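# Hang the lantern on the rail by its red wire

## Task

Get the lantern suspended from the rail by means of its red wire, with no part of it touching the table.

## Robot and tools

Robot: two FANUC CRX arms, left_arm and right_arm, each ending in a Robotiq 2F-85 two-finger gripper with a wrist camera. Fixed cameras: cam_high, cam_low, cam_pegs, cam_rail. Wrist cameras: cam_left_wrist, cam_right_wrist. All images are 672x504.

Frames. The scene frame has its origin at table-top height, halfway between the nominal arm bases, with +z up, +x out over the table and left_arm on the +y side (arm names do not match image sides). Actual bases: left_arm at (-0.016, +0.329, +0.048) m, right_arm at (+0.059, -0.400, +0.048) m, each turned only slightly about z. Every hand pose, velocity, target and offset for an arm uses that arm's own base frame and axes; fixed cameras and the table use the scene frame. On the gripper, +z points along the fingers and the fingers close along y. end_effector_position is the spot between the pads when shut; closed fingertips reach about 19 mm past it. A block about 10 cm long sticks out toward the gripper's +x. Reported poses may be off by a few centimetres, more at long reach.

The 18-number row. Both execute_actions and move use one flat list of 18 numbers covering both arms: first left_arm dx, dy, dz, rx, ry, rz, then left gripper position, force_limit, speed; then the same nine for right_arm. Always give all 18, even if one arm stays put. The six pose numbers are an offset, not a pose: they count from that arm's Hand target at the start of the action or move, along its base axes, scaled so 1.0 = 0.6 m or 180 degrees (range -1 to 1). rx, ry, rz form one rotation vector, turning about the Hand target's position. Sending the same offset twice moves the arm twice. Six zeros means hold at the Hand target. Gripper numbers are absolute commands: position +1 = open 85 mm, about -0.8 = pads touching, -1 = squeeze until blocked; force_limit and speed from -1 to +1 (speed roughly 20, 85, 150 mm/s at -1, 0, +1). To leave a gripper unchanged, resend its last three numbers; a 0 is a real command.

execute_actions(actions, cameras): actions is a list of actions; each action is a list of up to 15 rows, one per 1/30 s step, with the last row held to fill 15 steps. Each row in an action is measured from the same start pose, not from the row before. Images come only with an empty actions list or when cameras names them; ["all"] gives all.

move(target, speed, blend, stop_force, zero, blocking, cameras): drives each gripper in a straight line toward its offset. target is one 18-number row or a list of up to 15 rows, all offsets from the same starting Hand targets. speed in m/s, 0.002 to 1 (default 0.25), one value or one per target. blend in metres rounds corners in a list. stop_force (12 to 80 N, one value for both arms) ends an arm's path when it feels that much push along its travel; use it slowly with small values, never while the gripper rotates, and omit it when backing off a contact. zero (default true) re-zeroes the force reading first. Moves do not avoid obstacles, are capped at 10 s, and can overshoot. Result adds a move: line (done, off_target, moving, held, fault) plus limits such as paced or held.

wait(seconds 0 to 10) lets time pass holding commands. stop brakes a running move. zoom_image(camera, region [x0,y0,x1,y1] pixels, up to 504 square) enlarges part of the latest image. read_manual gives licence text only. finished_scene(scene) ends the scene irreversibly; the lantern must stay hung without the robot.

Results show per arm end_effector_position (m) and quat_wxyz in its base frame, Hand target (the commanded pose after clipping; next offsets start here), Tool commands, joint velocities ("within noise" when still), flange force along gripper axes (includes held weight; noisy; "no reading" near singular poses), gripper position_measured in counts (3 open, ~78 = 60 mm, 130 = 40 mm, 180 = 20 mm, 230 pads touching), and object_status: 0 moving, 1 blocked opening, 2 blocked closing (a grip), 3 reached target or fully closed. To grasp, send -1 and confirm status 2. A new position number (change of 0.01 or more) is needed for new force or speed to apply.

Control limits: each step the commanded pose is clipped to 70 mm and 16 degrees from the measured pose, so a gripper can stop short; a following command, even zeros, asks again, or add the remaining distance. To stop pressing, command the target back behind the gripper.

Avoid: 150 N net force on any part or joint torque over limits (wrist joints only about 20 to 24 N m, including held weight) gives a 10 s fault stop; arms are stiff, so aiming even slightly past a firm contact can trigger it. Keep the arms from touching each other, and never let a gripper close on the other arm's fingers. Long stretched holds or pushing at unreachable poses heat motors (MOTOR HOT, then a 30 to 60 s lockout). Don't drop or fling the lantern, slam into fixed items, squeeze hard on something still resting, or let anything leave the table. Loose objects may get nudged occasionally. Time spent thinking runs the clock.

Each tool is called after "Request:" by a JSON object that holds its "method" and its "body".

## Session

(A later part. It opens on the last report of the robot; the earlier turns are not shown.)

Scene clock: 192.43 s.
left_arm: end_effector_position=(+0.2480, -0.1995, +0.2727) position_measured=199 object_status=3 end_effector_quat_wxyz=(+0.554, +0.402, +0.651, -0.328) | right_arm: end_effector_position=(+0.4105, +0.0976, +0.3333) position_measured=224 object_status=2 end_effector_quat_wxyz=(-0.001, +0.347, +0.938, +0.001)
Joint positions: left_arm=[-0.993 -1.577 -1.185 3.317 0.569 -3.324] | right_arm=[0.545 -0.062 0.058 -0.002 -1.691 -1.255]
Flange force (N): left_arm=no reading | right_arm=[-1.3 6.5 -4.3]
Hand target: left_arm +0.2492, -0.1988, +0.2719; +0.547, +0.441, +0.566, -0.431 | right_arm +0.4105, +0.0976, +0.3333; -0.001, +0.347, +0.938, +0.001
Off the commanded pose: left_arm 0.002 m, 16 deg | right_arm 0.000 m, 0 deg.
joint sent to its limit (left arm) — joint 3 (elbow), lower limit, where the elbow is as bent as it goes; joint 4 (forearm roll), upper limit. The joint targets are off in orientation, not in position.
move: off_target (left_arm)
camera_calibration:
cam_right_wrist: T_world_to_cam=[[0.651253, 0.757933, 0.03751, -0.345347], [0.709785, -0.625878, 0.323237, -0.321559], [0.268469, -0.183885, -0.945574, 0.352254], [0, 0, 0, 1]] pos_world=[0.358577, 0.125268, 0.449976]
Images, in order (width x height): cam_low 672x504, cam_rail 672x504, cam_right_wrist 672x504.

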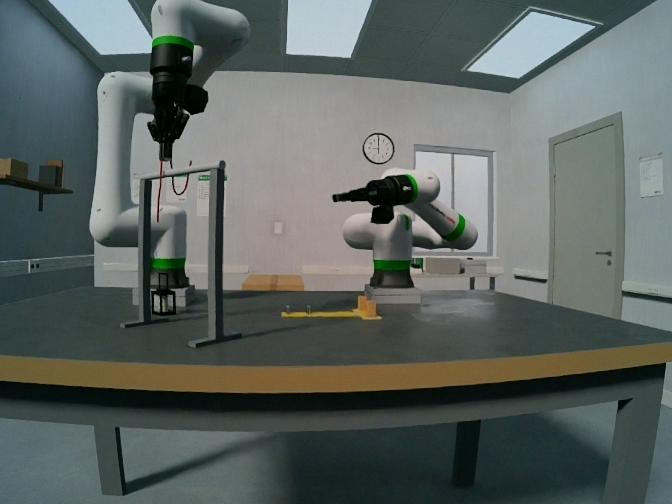

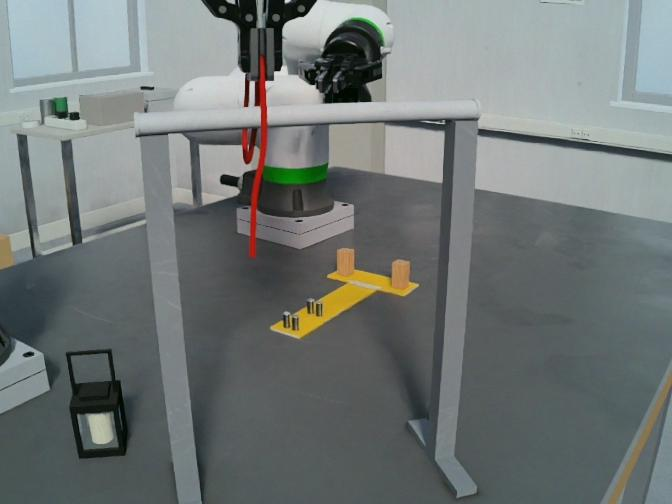

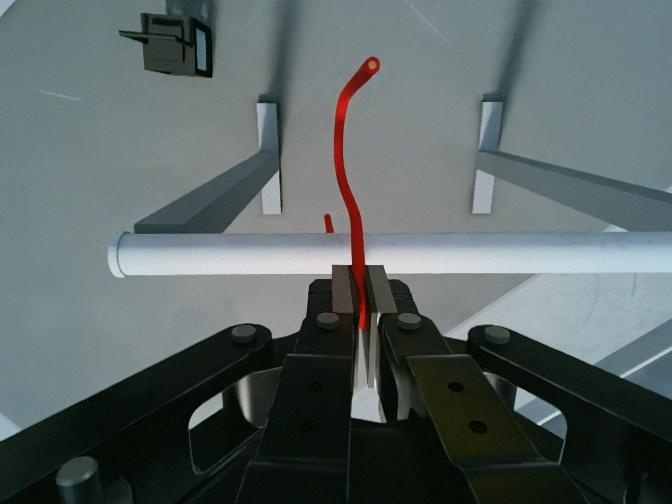

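Request:
{"method": "move", "body": {"target": [0,0,0,0,0,0,-0.55,0.2,-1,0,0,-0.036,0,0,0,-1,0.2,-1], "speed": 0.015, "stop_force": 12, "cameras": ["cam_right_wrist","cam_rail"]}}

Request:
{"method": "zoom_image", "body": {"camera": "cam_rail", "region": [180, 0, 350, 220]}}

Scene clock: 194.63 s.
left_arm: end_effector_position=(+0.2480, -0.1995, +0.2727) position_measured=199 object_status=3 end_effector_quat_wxyz=(+0.554, +0.402, +0.651, -0.328) | right_arm: end_effector_position=(+0.4105, +0.0976, +0.3136) position_measured=224 object_status=2 end_effector_quat_wxyz=(+0.000, +0.347, +0.938, +0.001)
Joint positions: left_arm=[-0.993 -1.577 -1.185 3.317 0.569 -3.324] | right_arm=[0.545 -0.067 0.007 -0.002 -1.644 -1.255]
Flange force (N): left_arm=no reading | right_arm=[8.6 3.6 -33.7]
Hand target: left_arm +0.2492, -0.1988, +0.2719; +0.547, +0.441, +0.566, -0.431 | right_arm +0.4105, +0.0976, +0.3135; +0.000, +0.347, +0.938, +0.001 (not the last commanded pose)
Off the commanded pose: left_arm 0.002 m, 16 deg | right_arm 0.002 m, 0 deg.
joint sent to its limit (left arm) — joint 3 (elbow), lower limit, where the elbow is as bent as it goes; joint 4 (forearm roll), upper limit. The joint targets are off in orientation, not in position.
move: contact (right_arm), off_target (left_arm)
camera_calibration:
cam_right_wrist: T_world_to_cam=[[0.651263, 0.757899, 0.0380287, -0.344826], [0.709586, -0.625978, 0.323481, -0.315179], [0.268971, -0.183686, -0.94547, 0.333281], [0, 0, 0, 1]] pos_world=[0.358576, 0.125267, 0.430175]
Images, in order (width x height): cam_rail 672x504, cam_right_wrist 672x504.

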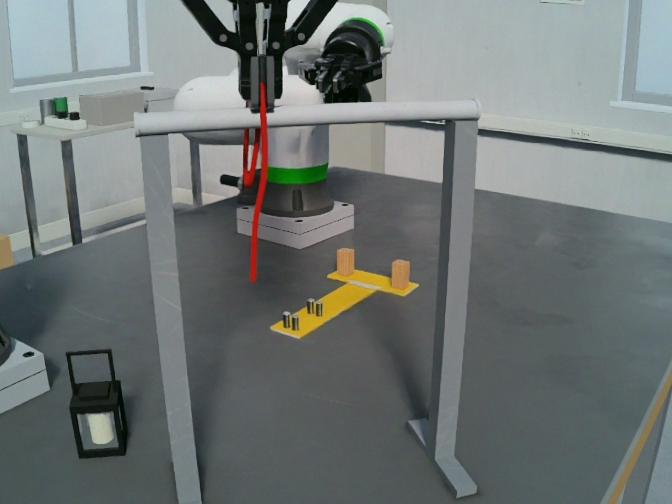

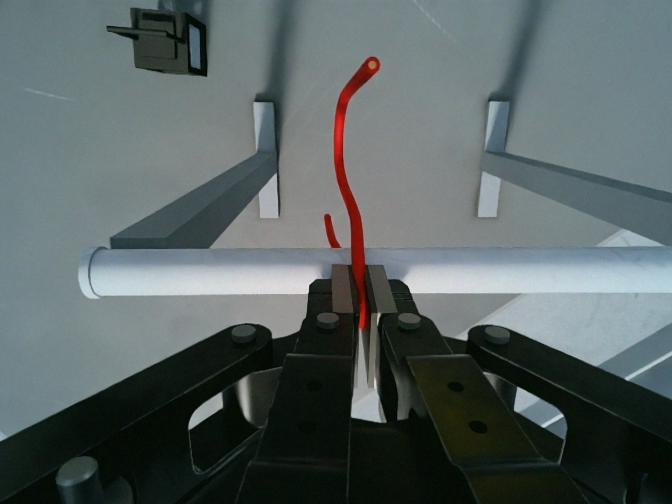

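Scaled by 2.291 from the camera's 672x504 image, which has a finer 960x720 frame.

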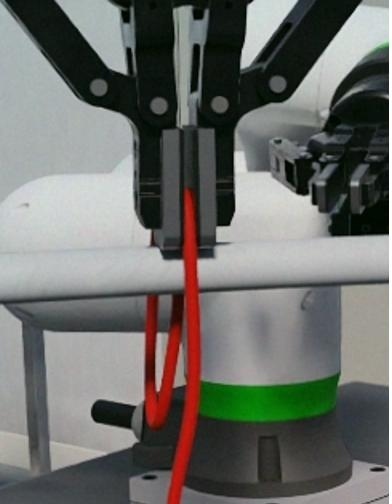

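Request:
{"method": "move", "body": {"target": [[0,0,0,0,0,0,-0.55,0.2,-1,0,0,0.004,0,0,0,-1,0.2,-1],[0,0,0,0,0,0,-0.55,0.2,-1,0,0,0.004,0,0,0,-0.3,0.2,-1],[0,0,0,0,0,0,-0.55,0.2,-1,0,0,0.3,0,0,0,-0.3,0.2,-1]], "speed": 0.06, "cameras": ["cam_right_wrist","cam_rail","cam_low","cam_high"]}}

Request:
{"method": "zoom_image", "body": {"camera": "cam_rail", "region": [180, 0, 350, 300]}}

Request:
{"method": "zoom_image", "body": {"camera": "cam_low", "region": [120, 150, 250, 330]}}

Scene clock: 200.27 s.
left_arm: end_effector_position=(+0.2480, -0.1995, +0.2727) position_measured=199 object_status=3 end_effector_quat_wxyz=(+0.554, +0.402, +0.651, -0.328) | right_arm: end_effector_position=(+0.4105, +0.0976, +0.4935) position_measured=167 object_status=3 end_effector_quat_wxyz=(+0.000, +0.347, +0.938, +0.001)
Joint positions: left_arm=[-0.993 -1.577 -1.185 3.317 0.569 -3.324] | right_arm=[0.545 0.066 0.582 -0.002 -2.085 -1.256]
Flange force (N): left_arm=no reading | right_arm=[-3.2 8.3 -9.2]
Hand target: left_arm +0.2492, -0.1988, +0.2719; +0.547, +0.441, +0.566, -0.431 | right_arm +0.4105, +0.0976, +0.4935; +0.000, +0.347, +0.938, +0.001
Off the commanded pose: left_arm 0.002 m, 16 deg | right_arm 0.000 m, 0 deg.
joint sent to its limit (left arm) — joint 3 (elbow), lower limit, where the elbow is as bent as it goes; joint 4 (forearm roll), upper limit. The joint targets are off in orientation, not in position.
move: off_target (left_arm)
camera_calibration:
cam_right_wrist: T_world_to_cam=[[0.651236, 0.757926, 0.0379462, -0.351615], [0.709646, -0.625944, 0.323415, -0.373392], [0.268877, -0.183691, -0.945496, 0.503516], [0, 0, 0, 1]] pos_world=[0.358576, 0.125267, 0.610175]
Images, in order (width x height): cam_high 672x504, cam_low 672x504, cam_rail 672x504, cam_right_wrist 672x504.

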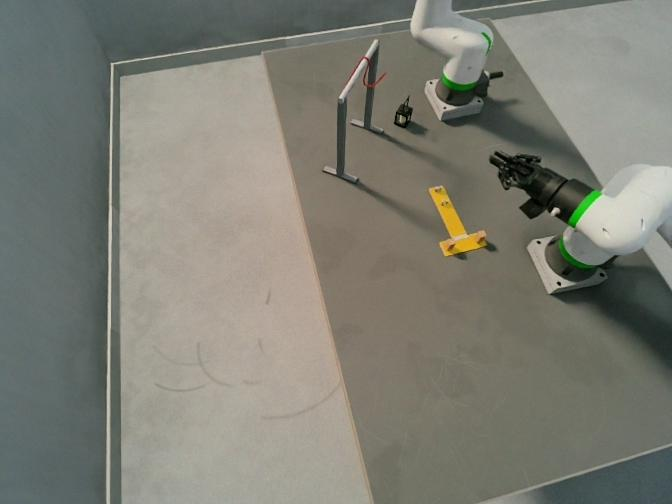

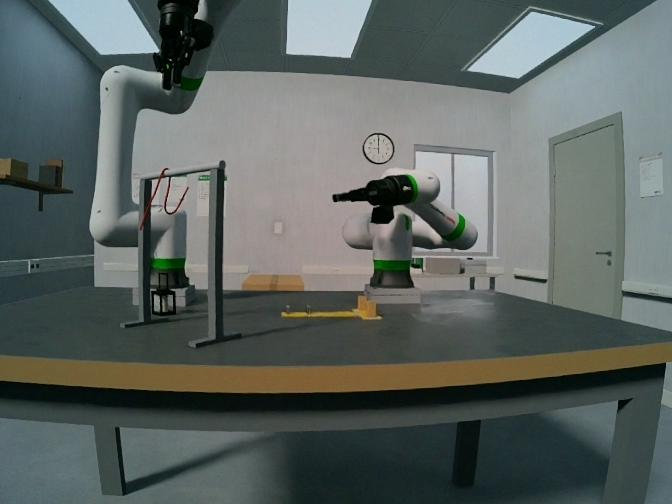

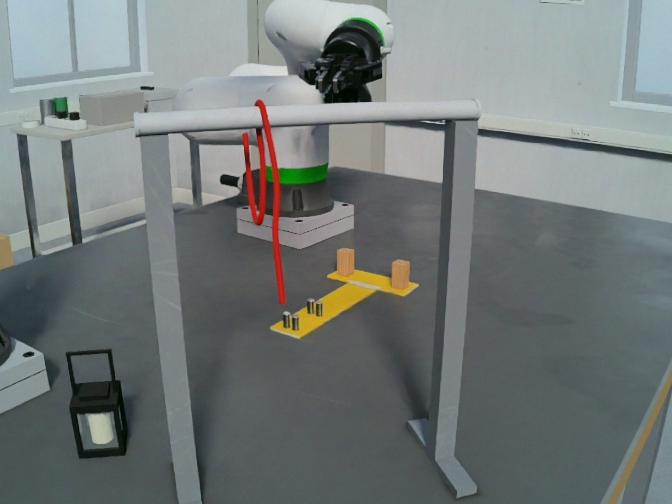

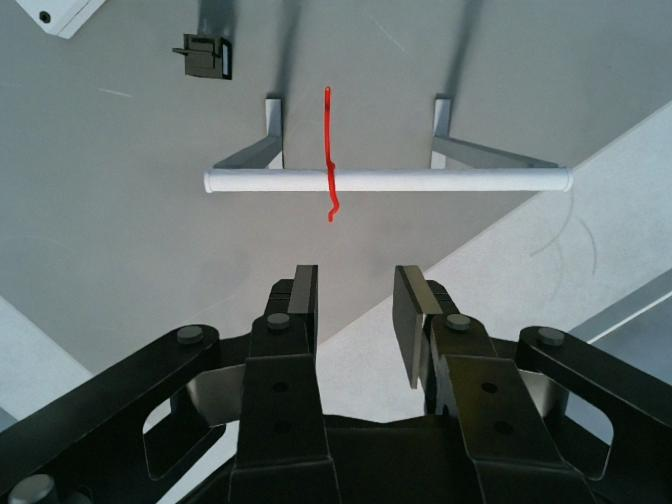

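Scaled by 1.680 from the camera's 672x504 image, which has a finer 960x720 frame.

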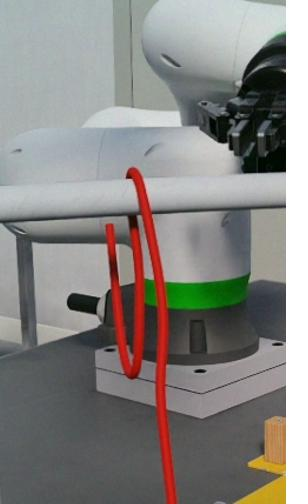

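Scaled by 2.800 from the camera's 672x504 image, which has a finer 960x720 frame.

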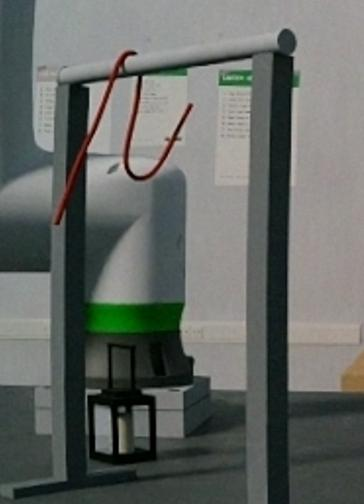

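Request:
{"method": "move", "body": {"target": [[0,0,0,0,0,0,-0.55,0.2,-1,-0.2,-0.1,0.1,0,0,0,-0.3,0.2,-1],[0.085,-0.22,0,0,0,0,1,0.2,0,-0.4,-0.2,0.1,0,0,0,-0.3,0.2,-1]], "speed": 0.25}}

Request:
{"method": "move", "body": {"target": [0,0,0,-0.1,0.489,0,1,0.2,0,0,0,0,0,0,0,-0.3,0.2,-1], "speed": 0.4}}

Request:
{"method": "move", "body": {"target": [0,0,0,-0.1,0.489,0,1,0.2,0,0,0,0,0,0,0,-0.3,0.2,-1], "speed": 0.4, "cameras": ["cam_left_wrist","cam_rail"]}}

Scene clock: 206.37 s.
left_arm: end_effector_position=(+0.2994, -0.3315, +0.2722) position_measured=3 object_status=0 end_effector_quat_wxyz=(+0.573, +0.396, +0.620, -0.362) | right_arm: end_effector_position=(+0.1705, -0.0224, +0.5535) position_measured=167 object_status=3 end_effector_quat_wxyz=(+0.000, +0.347, +0.938, +0.001)
Joint positions: left_arm=[-1.132 -0.701 -1.185 3.144 -0.403 -3.149] | right_arm=[0.721 -0.459 0.358 -0.003 -2.386 -1.433]
Flange force (N): no reading
Hand target: left_arm +0.3002, -0.3308, +0.2719; +0.547, +0.441, +0.566, -0.431 | right_arm +0.1705, -0.0224, +0.5535; +0.000, +0.347, +0.938, +0.001
Off the commanded pose: left_arm 0.001 m, 12 deg | right_arm 0.000 m, 0 deg.
joint sent to its limit (left arm) — joint 3 (elbow), lower limit, where the elbow is as bent as it goes. The joint targets are off in orientation, not in position.
move: off_target (left_arm); target 2's new numbers were sent with left_arm's hand 0.001 m and 12 deg from that target; limits=paced

Scene clock: 209.00 s.
left_arm: end_effector_position=(+0.2994, -0.3315, +0.2722) position_measured=3 object_status=3 end_effector_quat_wxyz=(+0.150, -0.155, +0.724, -0.655) | right_arm: end_effector_position=(+0.1705, -0.0224, +0.5535) position_measured=167 object_status=3 end_effector_quat_wxyz=(+0.000, +0.347, +0.938, +0.001)
Joint positions: left_arm=[-1.121 -0.705 -1.185 3.105 -0.383 -1.552] | right_arm=[0.721 -0.459 0.358 -0.003 -2.386 -1.433]
Flange force (N): no reading
Hand target: left_arm +0.3002, -0.3308, +0.2719; +0.059, -0.064, +0.718, -0.691 | right_arm +0.1705, -0.0224, +0.5535; +0.000, +0.347, +0.938, +0.001
Off the commanded pose: left_arm 0.001 m, 15 deg | right_arm 0.000 m, 0 deg.
joint sent to its limit (left arm) — joint 3 (elbow), lower limit, where the elbow is as bent as it goes. The joint targets are off in orientation, not in position.
move: off_target (left_arm); limits=paced

Scene clock: 211.63 s.
left_arm: end_effector_position=(+0.2994, -0.3315, +0.2723) position_measured=3 object_status=3 end_effector_quat_wxyz=(+0.364, +0.616, -0.390, +0.580) | right_arm: end_effector_position=(+0.1705, -0.0224, +0.5535) position_measured=167 object_status=3 end_effector_quat_wxyz=(+0.000, +0.347, +0.938, +0.001)
Joint positions: left_arm=[-1.146 -0.695 -1.186 3.19 -0.428 -0.047] | right_arm=[0.721 -0.459 0.358 -0.003 -2.386 -1.433]
Flange force (N): no reading
Hand target: left_arm +0.3002, -0.3308, +0.2719; +0.458, +0.537, -0.448, +0.549 | right_arm +0.1705, -0.0224, +0.5535; +0.000, +0.347, +0.938, +0.001
Off the commanded pose: left_arm 0.001 m, 17 deg; orientation clipped | right_arm 0.000 m, 0 deg.
joint sent to its limit (left arm) — joint 3 (elbow), lower limit, where the elbow is as bent as it goes. The joint targets are off in orientation, not in position.
move: off_target (left_arm); limits=paced
camera_calibration:
cam_left_wrist: T_world_to_cam=[[-0.908239, -0.418416, -0.00537941, 0.135267], [-0.157642, 0.354038, -0.921849, 0.433644], [0.387621, -0.836412, -0.387511, -0.15712], [0, 0, 0, 1]] pos_world=[0.252118, -0.228346, 0.339597]
Images, in order (width x height): cam_rail 672x504, cam_left_wrist 672x504.

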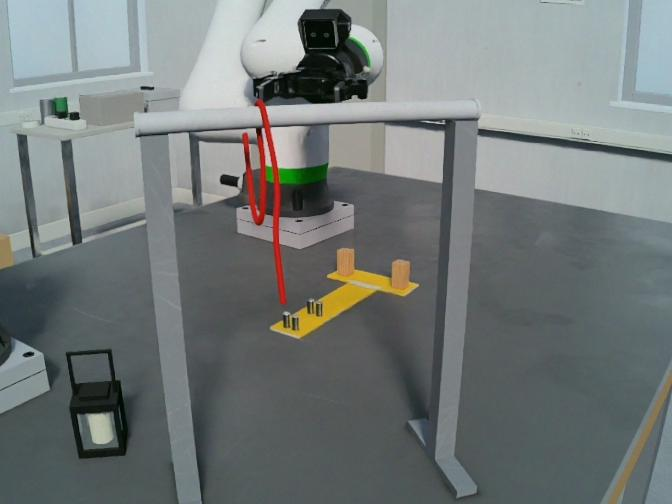

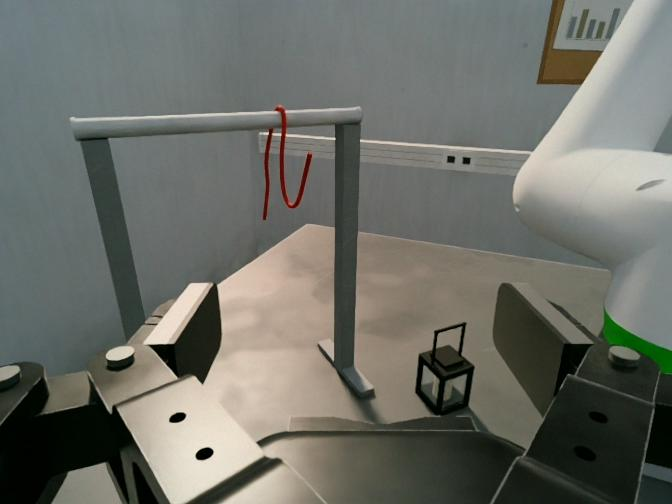

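Request:
{"method": "move", "body": {"target": [-0.14,-0.415,-0.33,0.0786,0.0495,0.241,1,0.2,0,0,0,0,0,0,0,-0.3,0.2,-1], "speed": 0.2, "cameras": ["cam_left_wrist","cam_rail","cam_high"]}}

Scene clock: 214.73 s.
left_arm: end_effector_position=(+0.2169, -0.5797, +0.0738) position_measured=3 object_status=3 end_effector_quat_wxyz=(+0.421, +0.668, -0.435, +0.433) | right_arm: end_effector_position=(+0.1705, -0.0224, +0.5535) position_measured=167 object_status=3 end_effector_quat_wxyz=(+0.000, +0.347, +0.938, +0.001)
Joint positions: left_arm=[-1.493 0.387 -0.794 3.317 -0.912 0.125] | right_arm=[0.721 -0.459 0.358 -0.003 -2.386 -1.433]
Flange force (N): left_arm=[2.6 1.7 -2.1] | right_arm=no reading
Hand target: left_arm +0.2162, -0.5798, +0.0739; +0.332, +0.712, -0.364, +0.500 | right_arm +0.1705, -0.0224, +0.5535; +0.000, +0.347, +0.938, +0.001
Off the commanded pose: left_arm 0.001 m, 40 deg; orientation clipped | right_arm 0.000 m, 0 deg.
joint sent to its limit (left arm) — joint 4 (forearm roll), upper limit. The joint targets are off in orientation, not in position.
move: off_target (left_arm); limits=paced
camera_calibration:
cam_left_wrist: T_world_to_cam=[[-0.948916, -0.253807, 0.187459, 0.0454383], [-0.296624, 0.514997, -0.804234, 0.440321], [0.107579, -0.818755, -0.563974, -0.32558], [0, 0, 0, 1]] pos_world=[0.208752, -0.481801, 0.161985]
Images, in order (width x height): cam_high 672x504, cam_rail 672x504, cam_left_wrist 672x504.

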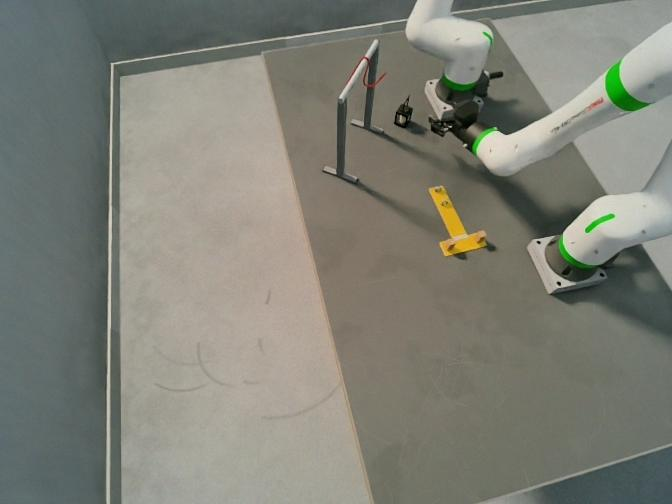

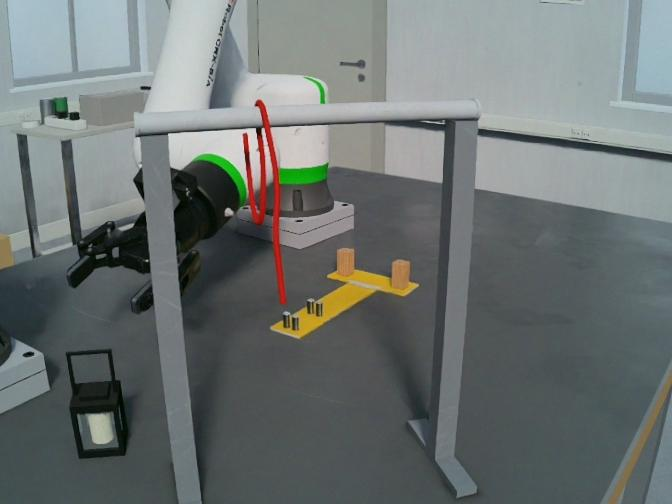

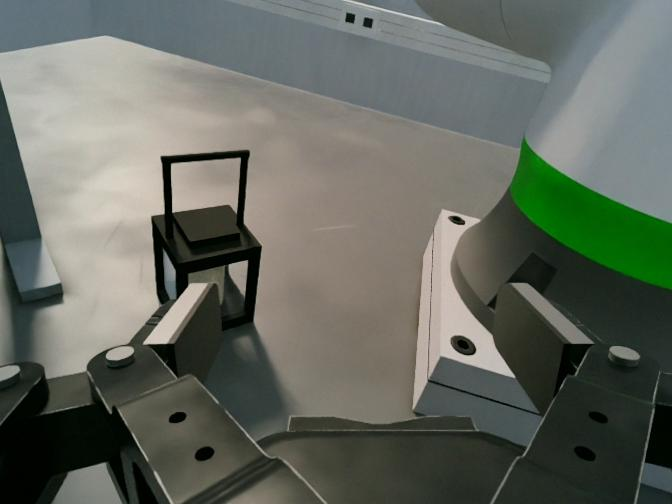

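Request:
{"method": "move", "body": {"target": [0.115,0.135,0.23,-0.063,-0.062,-0.091,1,0.2,0,0,0,0,0,0,0,-0.3,0.2,-1], "speed": 0.3}}

Request:
{"method": "move", "body": {"target": [0,0.2,0,0.49,0.1,0,1,0.2,0,0,0,0,0,0,0,-0.3,0.2,-1], "speed": 0.3}}

Scene clock: 217.30 s.
left_arm: end_effector_position=(+0.2851, -0.4988, +0.2119) position_measured=3 object_status=3 end_effector_quat_wxyz=(+0.431, +0.566, -0.441, +0.547) | right_arm: end_effector_position=(+0.1705, -0.0224, +0.5535) position_measured=167 object_status=3 end_effector_quat_wxyz=(+0.000, +0.347, +0.938, +0.001)
Joint positions: left_arm=[-1.214 0.099 -0.985 3.009 -1.058 0.067] | right_arm=[0.721 -0.459 0.358 -0.003 -2.386 -1.433]
Flange force (N): left_arm=[3.3 2.2 -2.0] | right_arm=no reading
Hand target: left_arm +0.2852, -0.4988, +0.2119; +0.431, +0.566, -0.441, +0.547 | right_arm +0.1705, -0.0224, +0.5535; +0.000, +0.347, +0.938, +0.001
Off the commanded pose: left_arm 0.000 m, 0 deg | right_arm 0.000 m, 0 deg.
move: done

Scene clock: 220.40 s.
left_arm: end_effector_position=(+0.2852, -0.3788, +0.2119) position_measured=3 object_status=3 end_effector_quat_wxyz=(-0.025, +0.776, -0.630, +0.001) | right_arm: end_effector_position=(+0.1705, -0.0224, +0.5535) position_measured=167 object_status=3 end_effector_quat_wxyz=(+0.000, +0.347, +0.938, +0.001)
Joint positions: left_arm=[-1.233 0.085 -0.091 3.097 1.419 -0.124] | right_arm=[0.721 -0.459 0.358 -0.003 -2.386 -1.433]
Flange force (N): left_arm=[-3.4 1.4 1.4] | right_arm=no reading
Hand target: left_arm +0.2852, -0.3788, +0.2119; -0.025, +0.776, -0.630, +0.001 | right_arm +0.1705, -0.0224, +0.5535; +0.000, +0.347, +0.938, +0.001
Off the commanded pose: left_arm 0.000 m, 0 deg | right_arm 0.000 m, 0 deg.
move: done

Request:
{"method": "move", "body": {"target": [0.158,0.08,0.065,-0.284,-0.485,0.405,1,0.2,0,0,0,0,0,0,0,-0.3,0.2,-1], "speed": 0.3}}

Scene clock: 225.27 s.
left_arm: end_effector_position=(+0.3800, -0.3307, +0.2509) position_measured=3 object_status=3 end_effector_quat_wxyz=(-0.121, +0.695, +0.125, +0.698) | right_arm: end_effector_position=(+0.1705, -0.0224, +0.5535) position_measured=167 object_status=3 end_effector_quat_wxyz=(+0.000, +0.347, +0.938, +0.001)
Joint positions: left_arm=[-1.429 0.333 -0.758 1.755 1.669 2.677] | right_arm=[0.721 -0.459 0.358 -0.003 -2.386 -1.433]
Flange force (N): left_arm=[1.6 -3.5 0.2] | right_arm=no reading
Hand target: left_arm +0.3800, -0.3308, +0.2509; -0.121, +0.695, +0.125, +0.698 | right_arm +0.1705, -0.0224, +0.5535; +0.000, +0.347, +0.938, +0.001
Off the commanded pose: left_arm 0.000 m, 0 deg | right_arm 0.000 m, 0 deg.
move: done

Request:
{"method": "move", "body": {"target": [[-0.1,-0.2,-0.1,0.014,0.087,-0.309,1,0.2,0,0,0,0,0,0,0,-0.3,0.2,-1],[-0.273,-0.415,-0.317,0.014,0.087,-0.309,1,0.2,0,0,0,0,0,0,0,-0.3,0.2,-1]], "speed": 0.25, "cameras": ["cam_left_wrist","cam_rail"]}}

Scene clock: 229.53 s.
left_arm: end_effector_position=(+0.2162, -0.5797, +0.0607) position_measured=3 object_status=3 end_effector_quat_wxyz=(+0.187, +0.755, -0.244, +0.579) | right_arm: end_effector_position=(+0.1705, -0.0224, +0.5535) position_measured=167 object_status=3 end_effector_quat_wxyz=(+0.000, +0.347, +0.938, +0.001)
Joint positions: left_arm=[-1.43 0.524 -0.827 0.861 1.16 2.97] | right_arm=[0.721 -0.459 0.358 -0.003 -2.386 -1.433]
Flange force (N): left_arm=[1.1 -0.1 -1.7] | right_arm=no reading
Hand target: left_arm +0.2162, -0.5798, +0.0607; +0.187, +0.755, -0.244, +0.579 | right_arm +0.1705, -0.0224, +0.5535; +0.000, +0.347, +0.938, +0.001
Off the commanded pose: left_arm 0.000 m, 0 deg | right_arm 0.000 m, 0 deg.
move: done
camera_calibration:
cam_left_wrist: T_world_to_cam=[[-0.596035, -0.802955, 0.00242154, -0.336318], [-0.453184, 0.333907, -0.826517, 0.35984], [0.662847, -0.49373, -0.562907, -0.264669], [0, 0, 0, 1]] pos_world=[0.138051, -0.520876, 0.149244]
Images, in order (width x height): cam_rail 672x504, cam_left_wrist 672x504.

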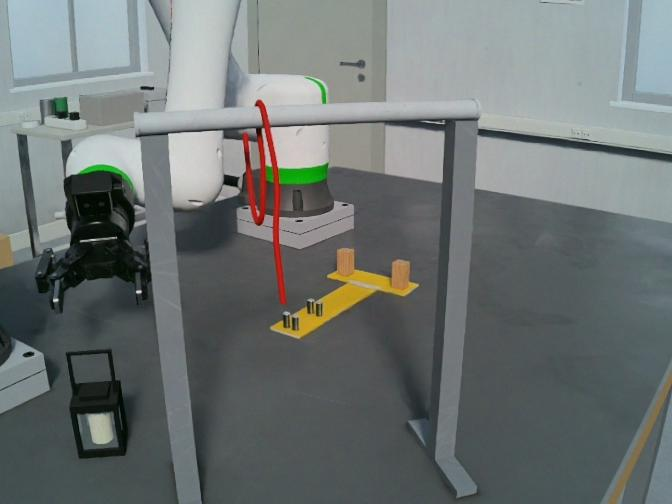

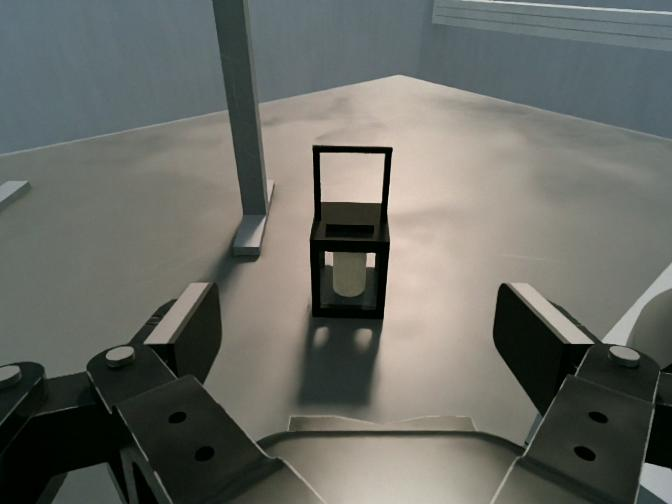

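Request:
{"method": "move", "body": {"target": [[0,-0.005,-0.118,0,0,0,1,0.2,0,0,0,0,0,0,0,-0.3,0.2,-1],[0.177,-0.134,-0.118,0,0,0,1,-0.6,-1,0,0,0,0,0,0,-0.3,0.2,-1],[0.177,-0.134,-0.118,0,0,0,-1,-0.6,-1,0,0,0,0,0,0,-0.3,0.2,-1]], "speed": 0.08, "cameras": ["cam_left_wrist","cam_rail"]}}

Scene clock: 232.00 s.
left_arm: end_effector_position=(+0.2375, -0.5981, -0.0100) position_measured=3 object_status=3 end_effector_quat_wxyz=(+0.187, +0.755, -0.244, +0.579) | right_arm: end_effector_position=(+0.1705, -0.0224, +0.5535) position_measured=167 object_status=3 end_effector_quat_wxyz=(+0.000, +0.347, +0.938, +0.001)
Joint positions: left_arm=[-1.362 0.736 -0.726 0.76 1.229 3.065] | right_arm=[0.721 -0.459 0.358 -0.003 -2.386 -1.433]
Flange force (N): left_arm=[2.9 -0.4 -1.6] | right_arm=no reading
Hand target: left_arm +0.2375, -0.5980, -0.0100; +0.187, +0.755, -0.244, +0.579 (not the last commanded pose) | right_arm +0.1705, -0.0224, +0.5535; +0.000, +0.347, +0.938, +0.001
Tool commands: left_gripper/position=+1.0 left_gripper/force_limit=+0.2 left_gripper/speed=+0.0 right_gripper/position=-0.3 right_gripper/force_limit=+0.2 right_gripper/speed=-1.0
Off the commanded pose: left_arm 0.105 m, 0 deg | right_arm 0.000 m, 0 deg.
move: held (left_arm; a check stopped the path); path passed 1 of 3 targets; target 2's new numbers were not sent; target 3's new numbers were not sent; limits=held
pose unreachable (left arm): on one or more control steps of this call, first in action 0 (counted from 0), this arm could not follow its commanded pose, so it was not sent that pose on those steps. It may still have moved: this result reports where it is.
cause: moving toward the commanded pose would bring a part of the arm too close to another arm (this arm's gripper and the right arm's base or mounting, 8 mm apart when this arm was first held).
camera_calibration:
cam_left_wrist: T_world_to_cam=[[-0.595711, -0.803196, 0.00227028, -0.338317], [-0.453112, 0.333726, -0.82663, 0.317068], [0.663188, -0.493461, -0.562742, -0.327545], [0, 0, 0, 1]] pos_world=[0.159353, -0.539179, 0.0785426]
Images, in order (width x height): cam_rail 672x504, cam_left_wrist 672x504.

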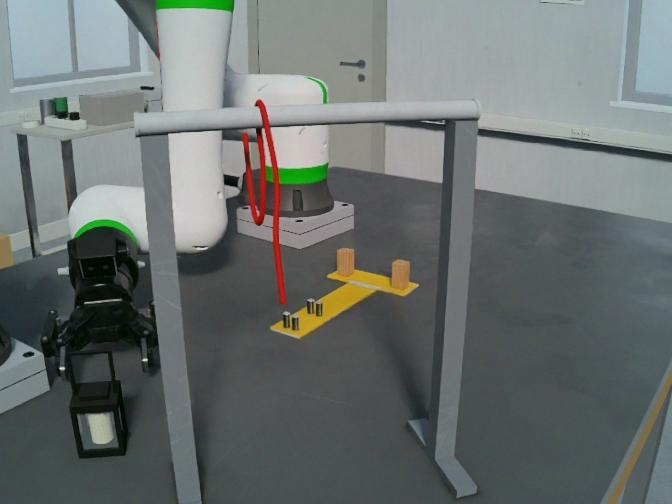

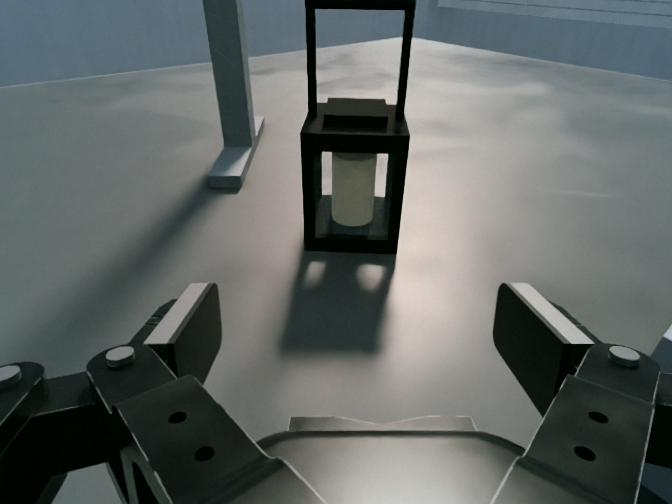

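Request:
{"method": "move", "body": {"target": [[0,0.01,0,0,0,0,0.33,0.2,0,0,0,0,0,0,0,-0.3,0.2,-1],[0.138,-0.1005,0,0,0,0,0.33,0.2,0,0,0,0,0,0,0,-0.3,0.2,-1]], "speed": 0.06, "cameras": ["cam_left_wrist","cam_rail"]}}

Scene clock: 235.07 s.
left_arm: end_effector_position=(+0.3202, -0.6583, -0.0100) position_measured=87 object_status=3 end_effector_quat_wxyz=(+0.187, +0.755, -0.244, +0.579) | right_arm: end_effector_position=(+0.1705, -0.0224, +0.5535) position_measured=167 object_status=3 end_effector_quat_wxyz=(+0.000, +0.347, +0.938, +0.001)
Joint positions: left_arm=[-1.197 0.806 -0.514 0.627 1.101 2.991] | right_arm=[0.721 -0.459 0.358 -0.003 -2.386 -1.433]
Flange force (N): left_arm=[2.7 -1.0 -1.1] | right_arm=no reading
Hand target: left_arm +0.3203, -0.6583, -0.0100; +0.187, +0.755, -0.244, +0.579 | right_arm +0.1705, -0.0224, +0.5535; +0.000, +0.347, +0.938, +0.001
Off the commanded pose: left_arm 0.000 m, 0 deg | right_arm 0.000 m, 0 deg.
move: done
camera_calibration:
cam_left_wrist: T_world_to_cam=[[-0.595711, -0.803196, 0.00227028, -0.337484], [-0.453112, 0.333726, -0.82663, 0.374664], [0.663188, -0.493461, -0.562742, -0.412147], [0, 0, 0, 1]] pos_world=[0.242053, -0.599479, 0.0785426]
Images, in order (width x height): cam_rail 672x504, cam_left_wrist 672x504.

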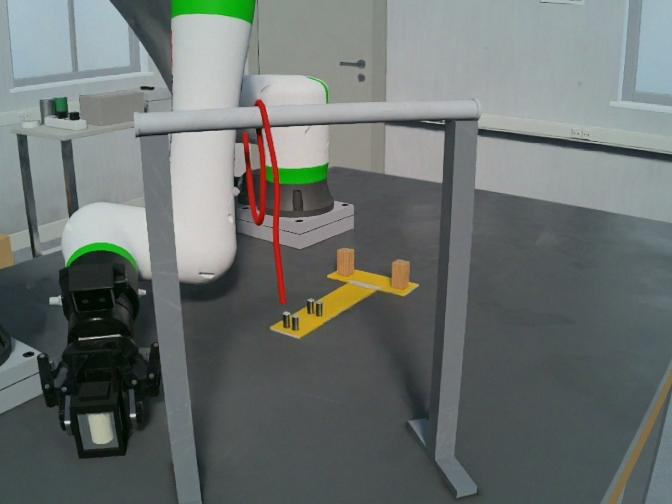

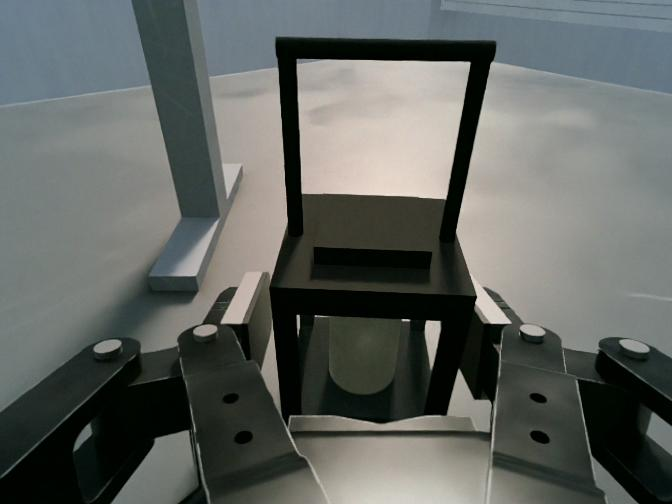

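Request:
{"method": "move", "body": {"target": [[0,0,0,0,0,0,-1,-0.6,-1,0,0,0,0,0,0,-0.3,0.2,-1],[0,0,0.12,0,0,0,-1,-0.6,-1,0,0,0,0,0,0,-0.3,0.2,-1]], "speed": 0.06, "cameras": ["cam_left_wrist","cam_rail","cam_low"]}}

Scene clock: 237.70 s.
left_arm: end_effector_position=(+0.3203, -0.6583, +0.0620) position_measured=118 object_status=2 end_effector_quat_wxyz=(+0.187, +0.755, -0.244, +0.579) | right_arm: end_effector_position=(+0.1705, -0.0224, +0.5535) position_measured=167 object_status=3 end_effector_quat_wxyz=(+0.000, +0.347, +0.938, +0.001)
Joint positions: left_arm=[-1.206 0.64 -0.559 0.678 1.006 2.903] | right_arm=[0.721 -0.459 0.358 -0.003 -2.386 -1.433]
Flange force (N): left_arm=[0.5 -0.9 -1.8] | right_arm=no reading
Hand target: left_arm +0.3203, -0.6583, +0.0620; +0.187, +0.755, -0.244, +0.579 | right_arm +0.1705, -0.0224, +0.5535; +0.000, +0.347, +0.938, +0.001
Off the commanded pose: left_arm 0.000 m, 0 deg | right_arm 0.000 m, 0 deg.
move: done
camera_calibration:
cam_left_wrist: T_world_to_cam=[[-0.595711, -0.803196, 0.00227028, -0.337647], [-0.453112, 0.333726, -0.82663, 0.434181], [0.663188, -0.493461, -0.562742, -0.371629], [0, 0, 0, 1]] pos_world=[0.242053, -0.599479, 0.150543]
Images, in order (width x height): cam_low 672x504, cam_rail 672x504, cam_left_wrist 672x504.

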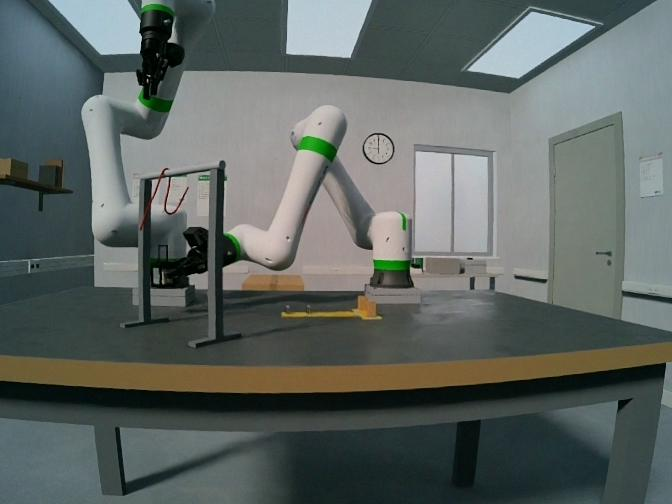

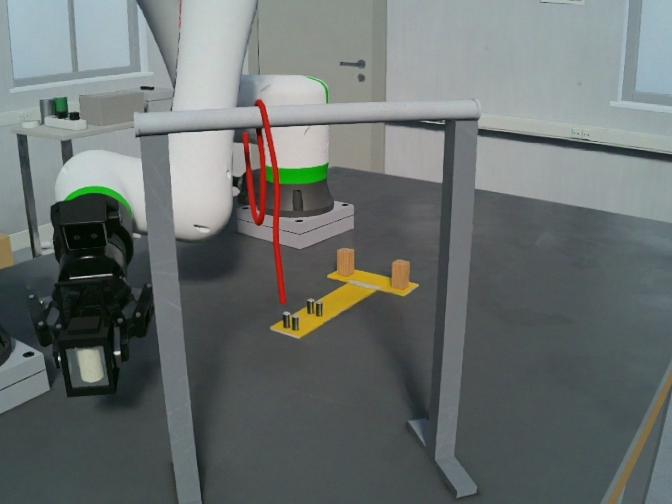

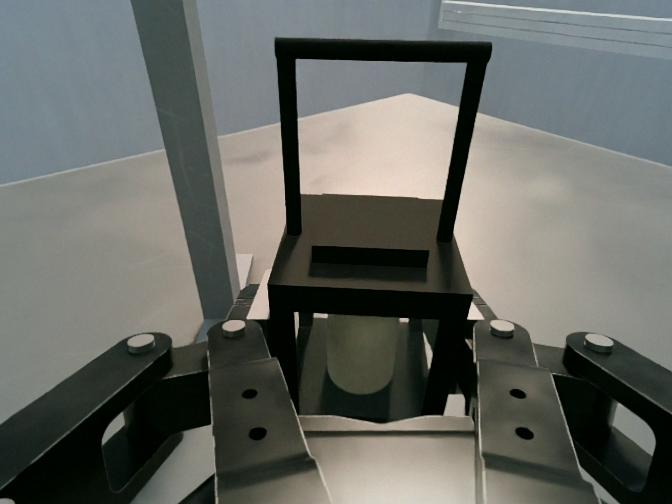

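Request:
{"method": "move", "body": {"target": [[0,0.31,0.1,0,0,0,-1,-0.6,-1,0,0,0,0,0,0,-0.3,0.2,-1],[0,0.31,0.267,0.13,0.18,0,-1,-0.6,-1,0,0,0,0,0,0,-0.3,0.2,-1]], "speed": 0.2, "cameras": ["cam_left_wrist","cam_rail","cam_low","cam_high"]}}

Scene clock: 244.07 s.
left_arm: end_effector_position=(+0.3203, -0.4723, +0.2222) position_measured=118 object_status=2 end_effector_quat_wxyz=(+0.092, +0.908, -0.293, +0.286) | right_arm: end_effector_position=(+0.1705, -0.0224, +0.5535) position_measured=167 object_status=3 end_effector_quat_wxyz=(+0.000, +0.347, +0.938, +0.001)
Joint positions: left_arm=[-1.391 -0.068 -0.509 2.528 0.762 1.138] | right_arm=[0.721 -0.459 0.358 -0.003 -2.386 -1.433]
Flange force (N): left_arm=[-5.0 -1.8 0.7] | right_arm=no reading
Hand target: left_arm +0.3203, -0.4723, +0.2222; +0.092, +0.908, -0.293, +0.286 | right_arm +0.1705, -0.0224, +0.5535; +0.000, +0.347, +0.938, +0.001
Off the commanded pose: left_arm 0.000 m, 0 deg | right_arm 0.000 m, 0 deg.
move: done; limits=paced
camera_calibration:
cam_left_wrist: T_world_to_cam=[[-0.592154, -0.805764, 0.00988087, -0.192576], [-0.77698, 0.567664, -0.272137, 0.59558], [0.213669, -0.168824, -0.962208, 0.196399], [0, 0, 0, 1]] pos_world=[0.306755, -0.460103, 0.352958]
Images, in order (width x height): cam_high 672x504, cam_low 672x504, cam_rail 672x504, cam_left_wrist 672x504.

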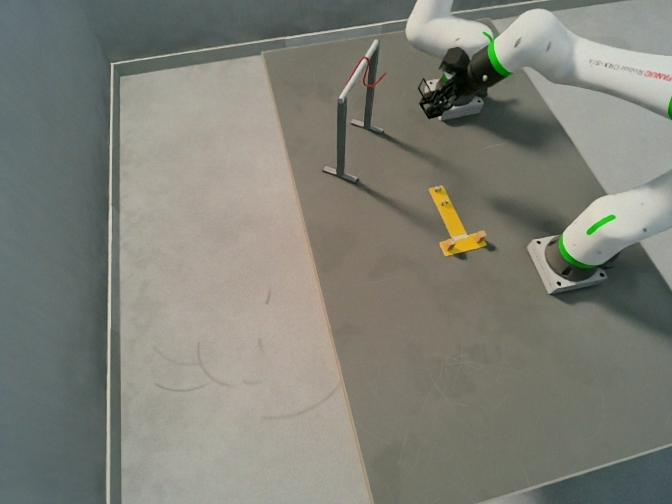

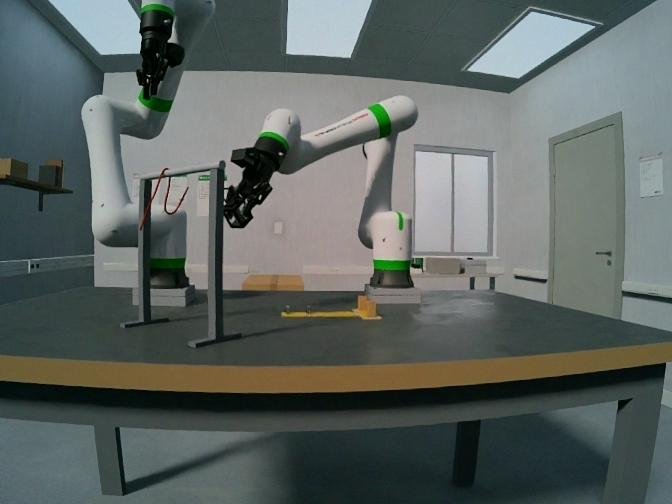

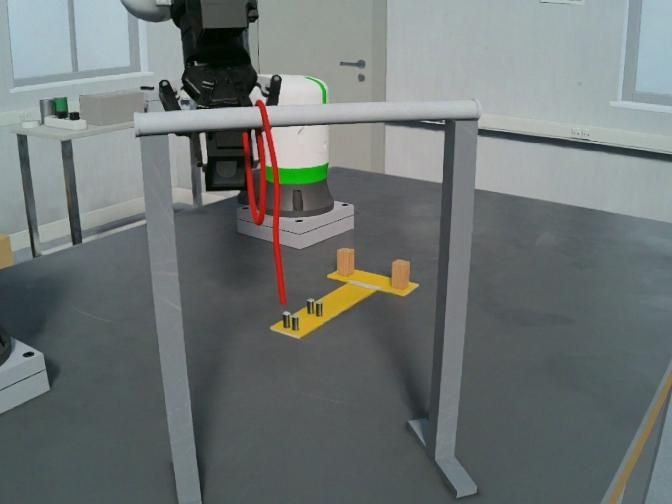

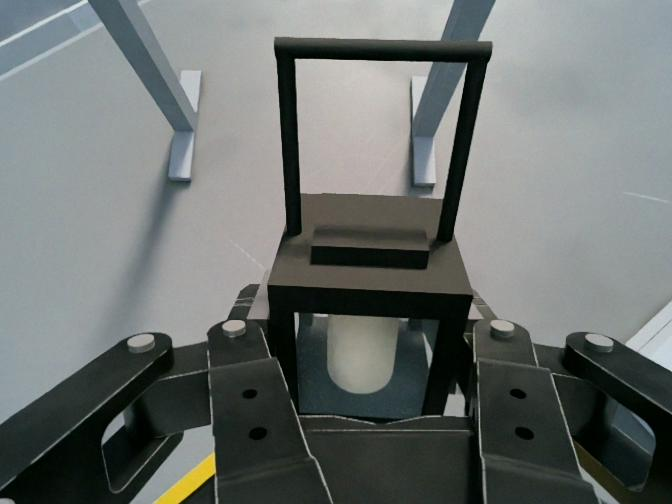

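Request:
{"method": "move", "body": {"target": [0,0,0,0,0,0,-1,-0.6,-1,0.487,0.302,-0.1,0,0,0,-0.3,0.2,-1], "speed": 0.25, "cameras": ["cam_right_wrist"]}}

Request:
{"method": "zoom_image", "body": {"camera": "cam_right_wrist", "region": [150, 40, 400, 250]}}

Scene clock: 247.87 s.
left_arm: end_effector_position=(+0.3203, -0.4723, +0.2222) position_measured=118 object_status=2 end_effector_quat_wxyz=(+0.092, +0.908, -0.293, +0.286) | right_arm: end_effector_position=(+0.4627, +0.1588, +0.4935) position_measured=167 object_status=3 end_effector_quat_wxyz=(+0.000, +0.347, +0.938, +0.001)
Joint positions: left_arm=[-1.391 -0.068 -0.509 2.528 0.762 1.138] | right_arm=[0.598 0.258 0.808 -0.002 -2.119 -1.309]
Flange force (N): left_arm=[-5.7 -1.3 0.5] | right_arm=[-4.2 10.5 -9.6]
Hand target: left_arm +0.3203, -0.4723, +0.2222; +0.092, +0.908, -0.293, +0.286 | right_arm +0.4627, +0.1588, +0.4935; +0.000, +0.347, +0.938, +0.001
Off the commanded pose: left_arm 0.000 m, 0 deg | right_arm 0.000 m, 0 deg.
move: done
camera_calibration:
cam_right_wrist: T_world_to_cam=[[0.651236, 0.757926, 0.0379462, -0.431994], [0.709646, -0.625944, 0.323415, -0.372127], [0.268877, -0.183691, -0.945496, 0.500722], [0, 0, 0, 1]] pos_world=[0.410776, 0.186467, 0.610175]
Images, in order (width x height): cam_right_wrist 672x504.

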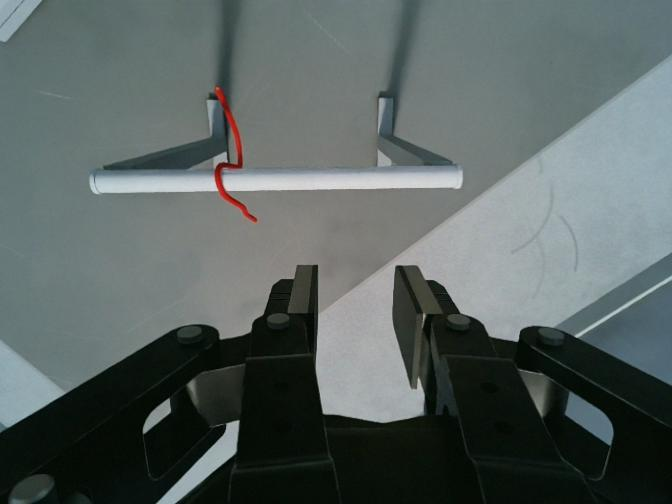

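Scaled by 2.016 from the camera's 672x504 image, which has a finer 960x720 frame.

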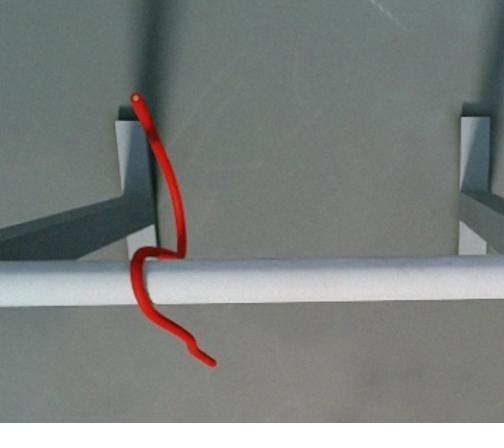

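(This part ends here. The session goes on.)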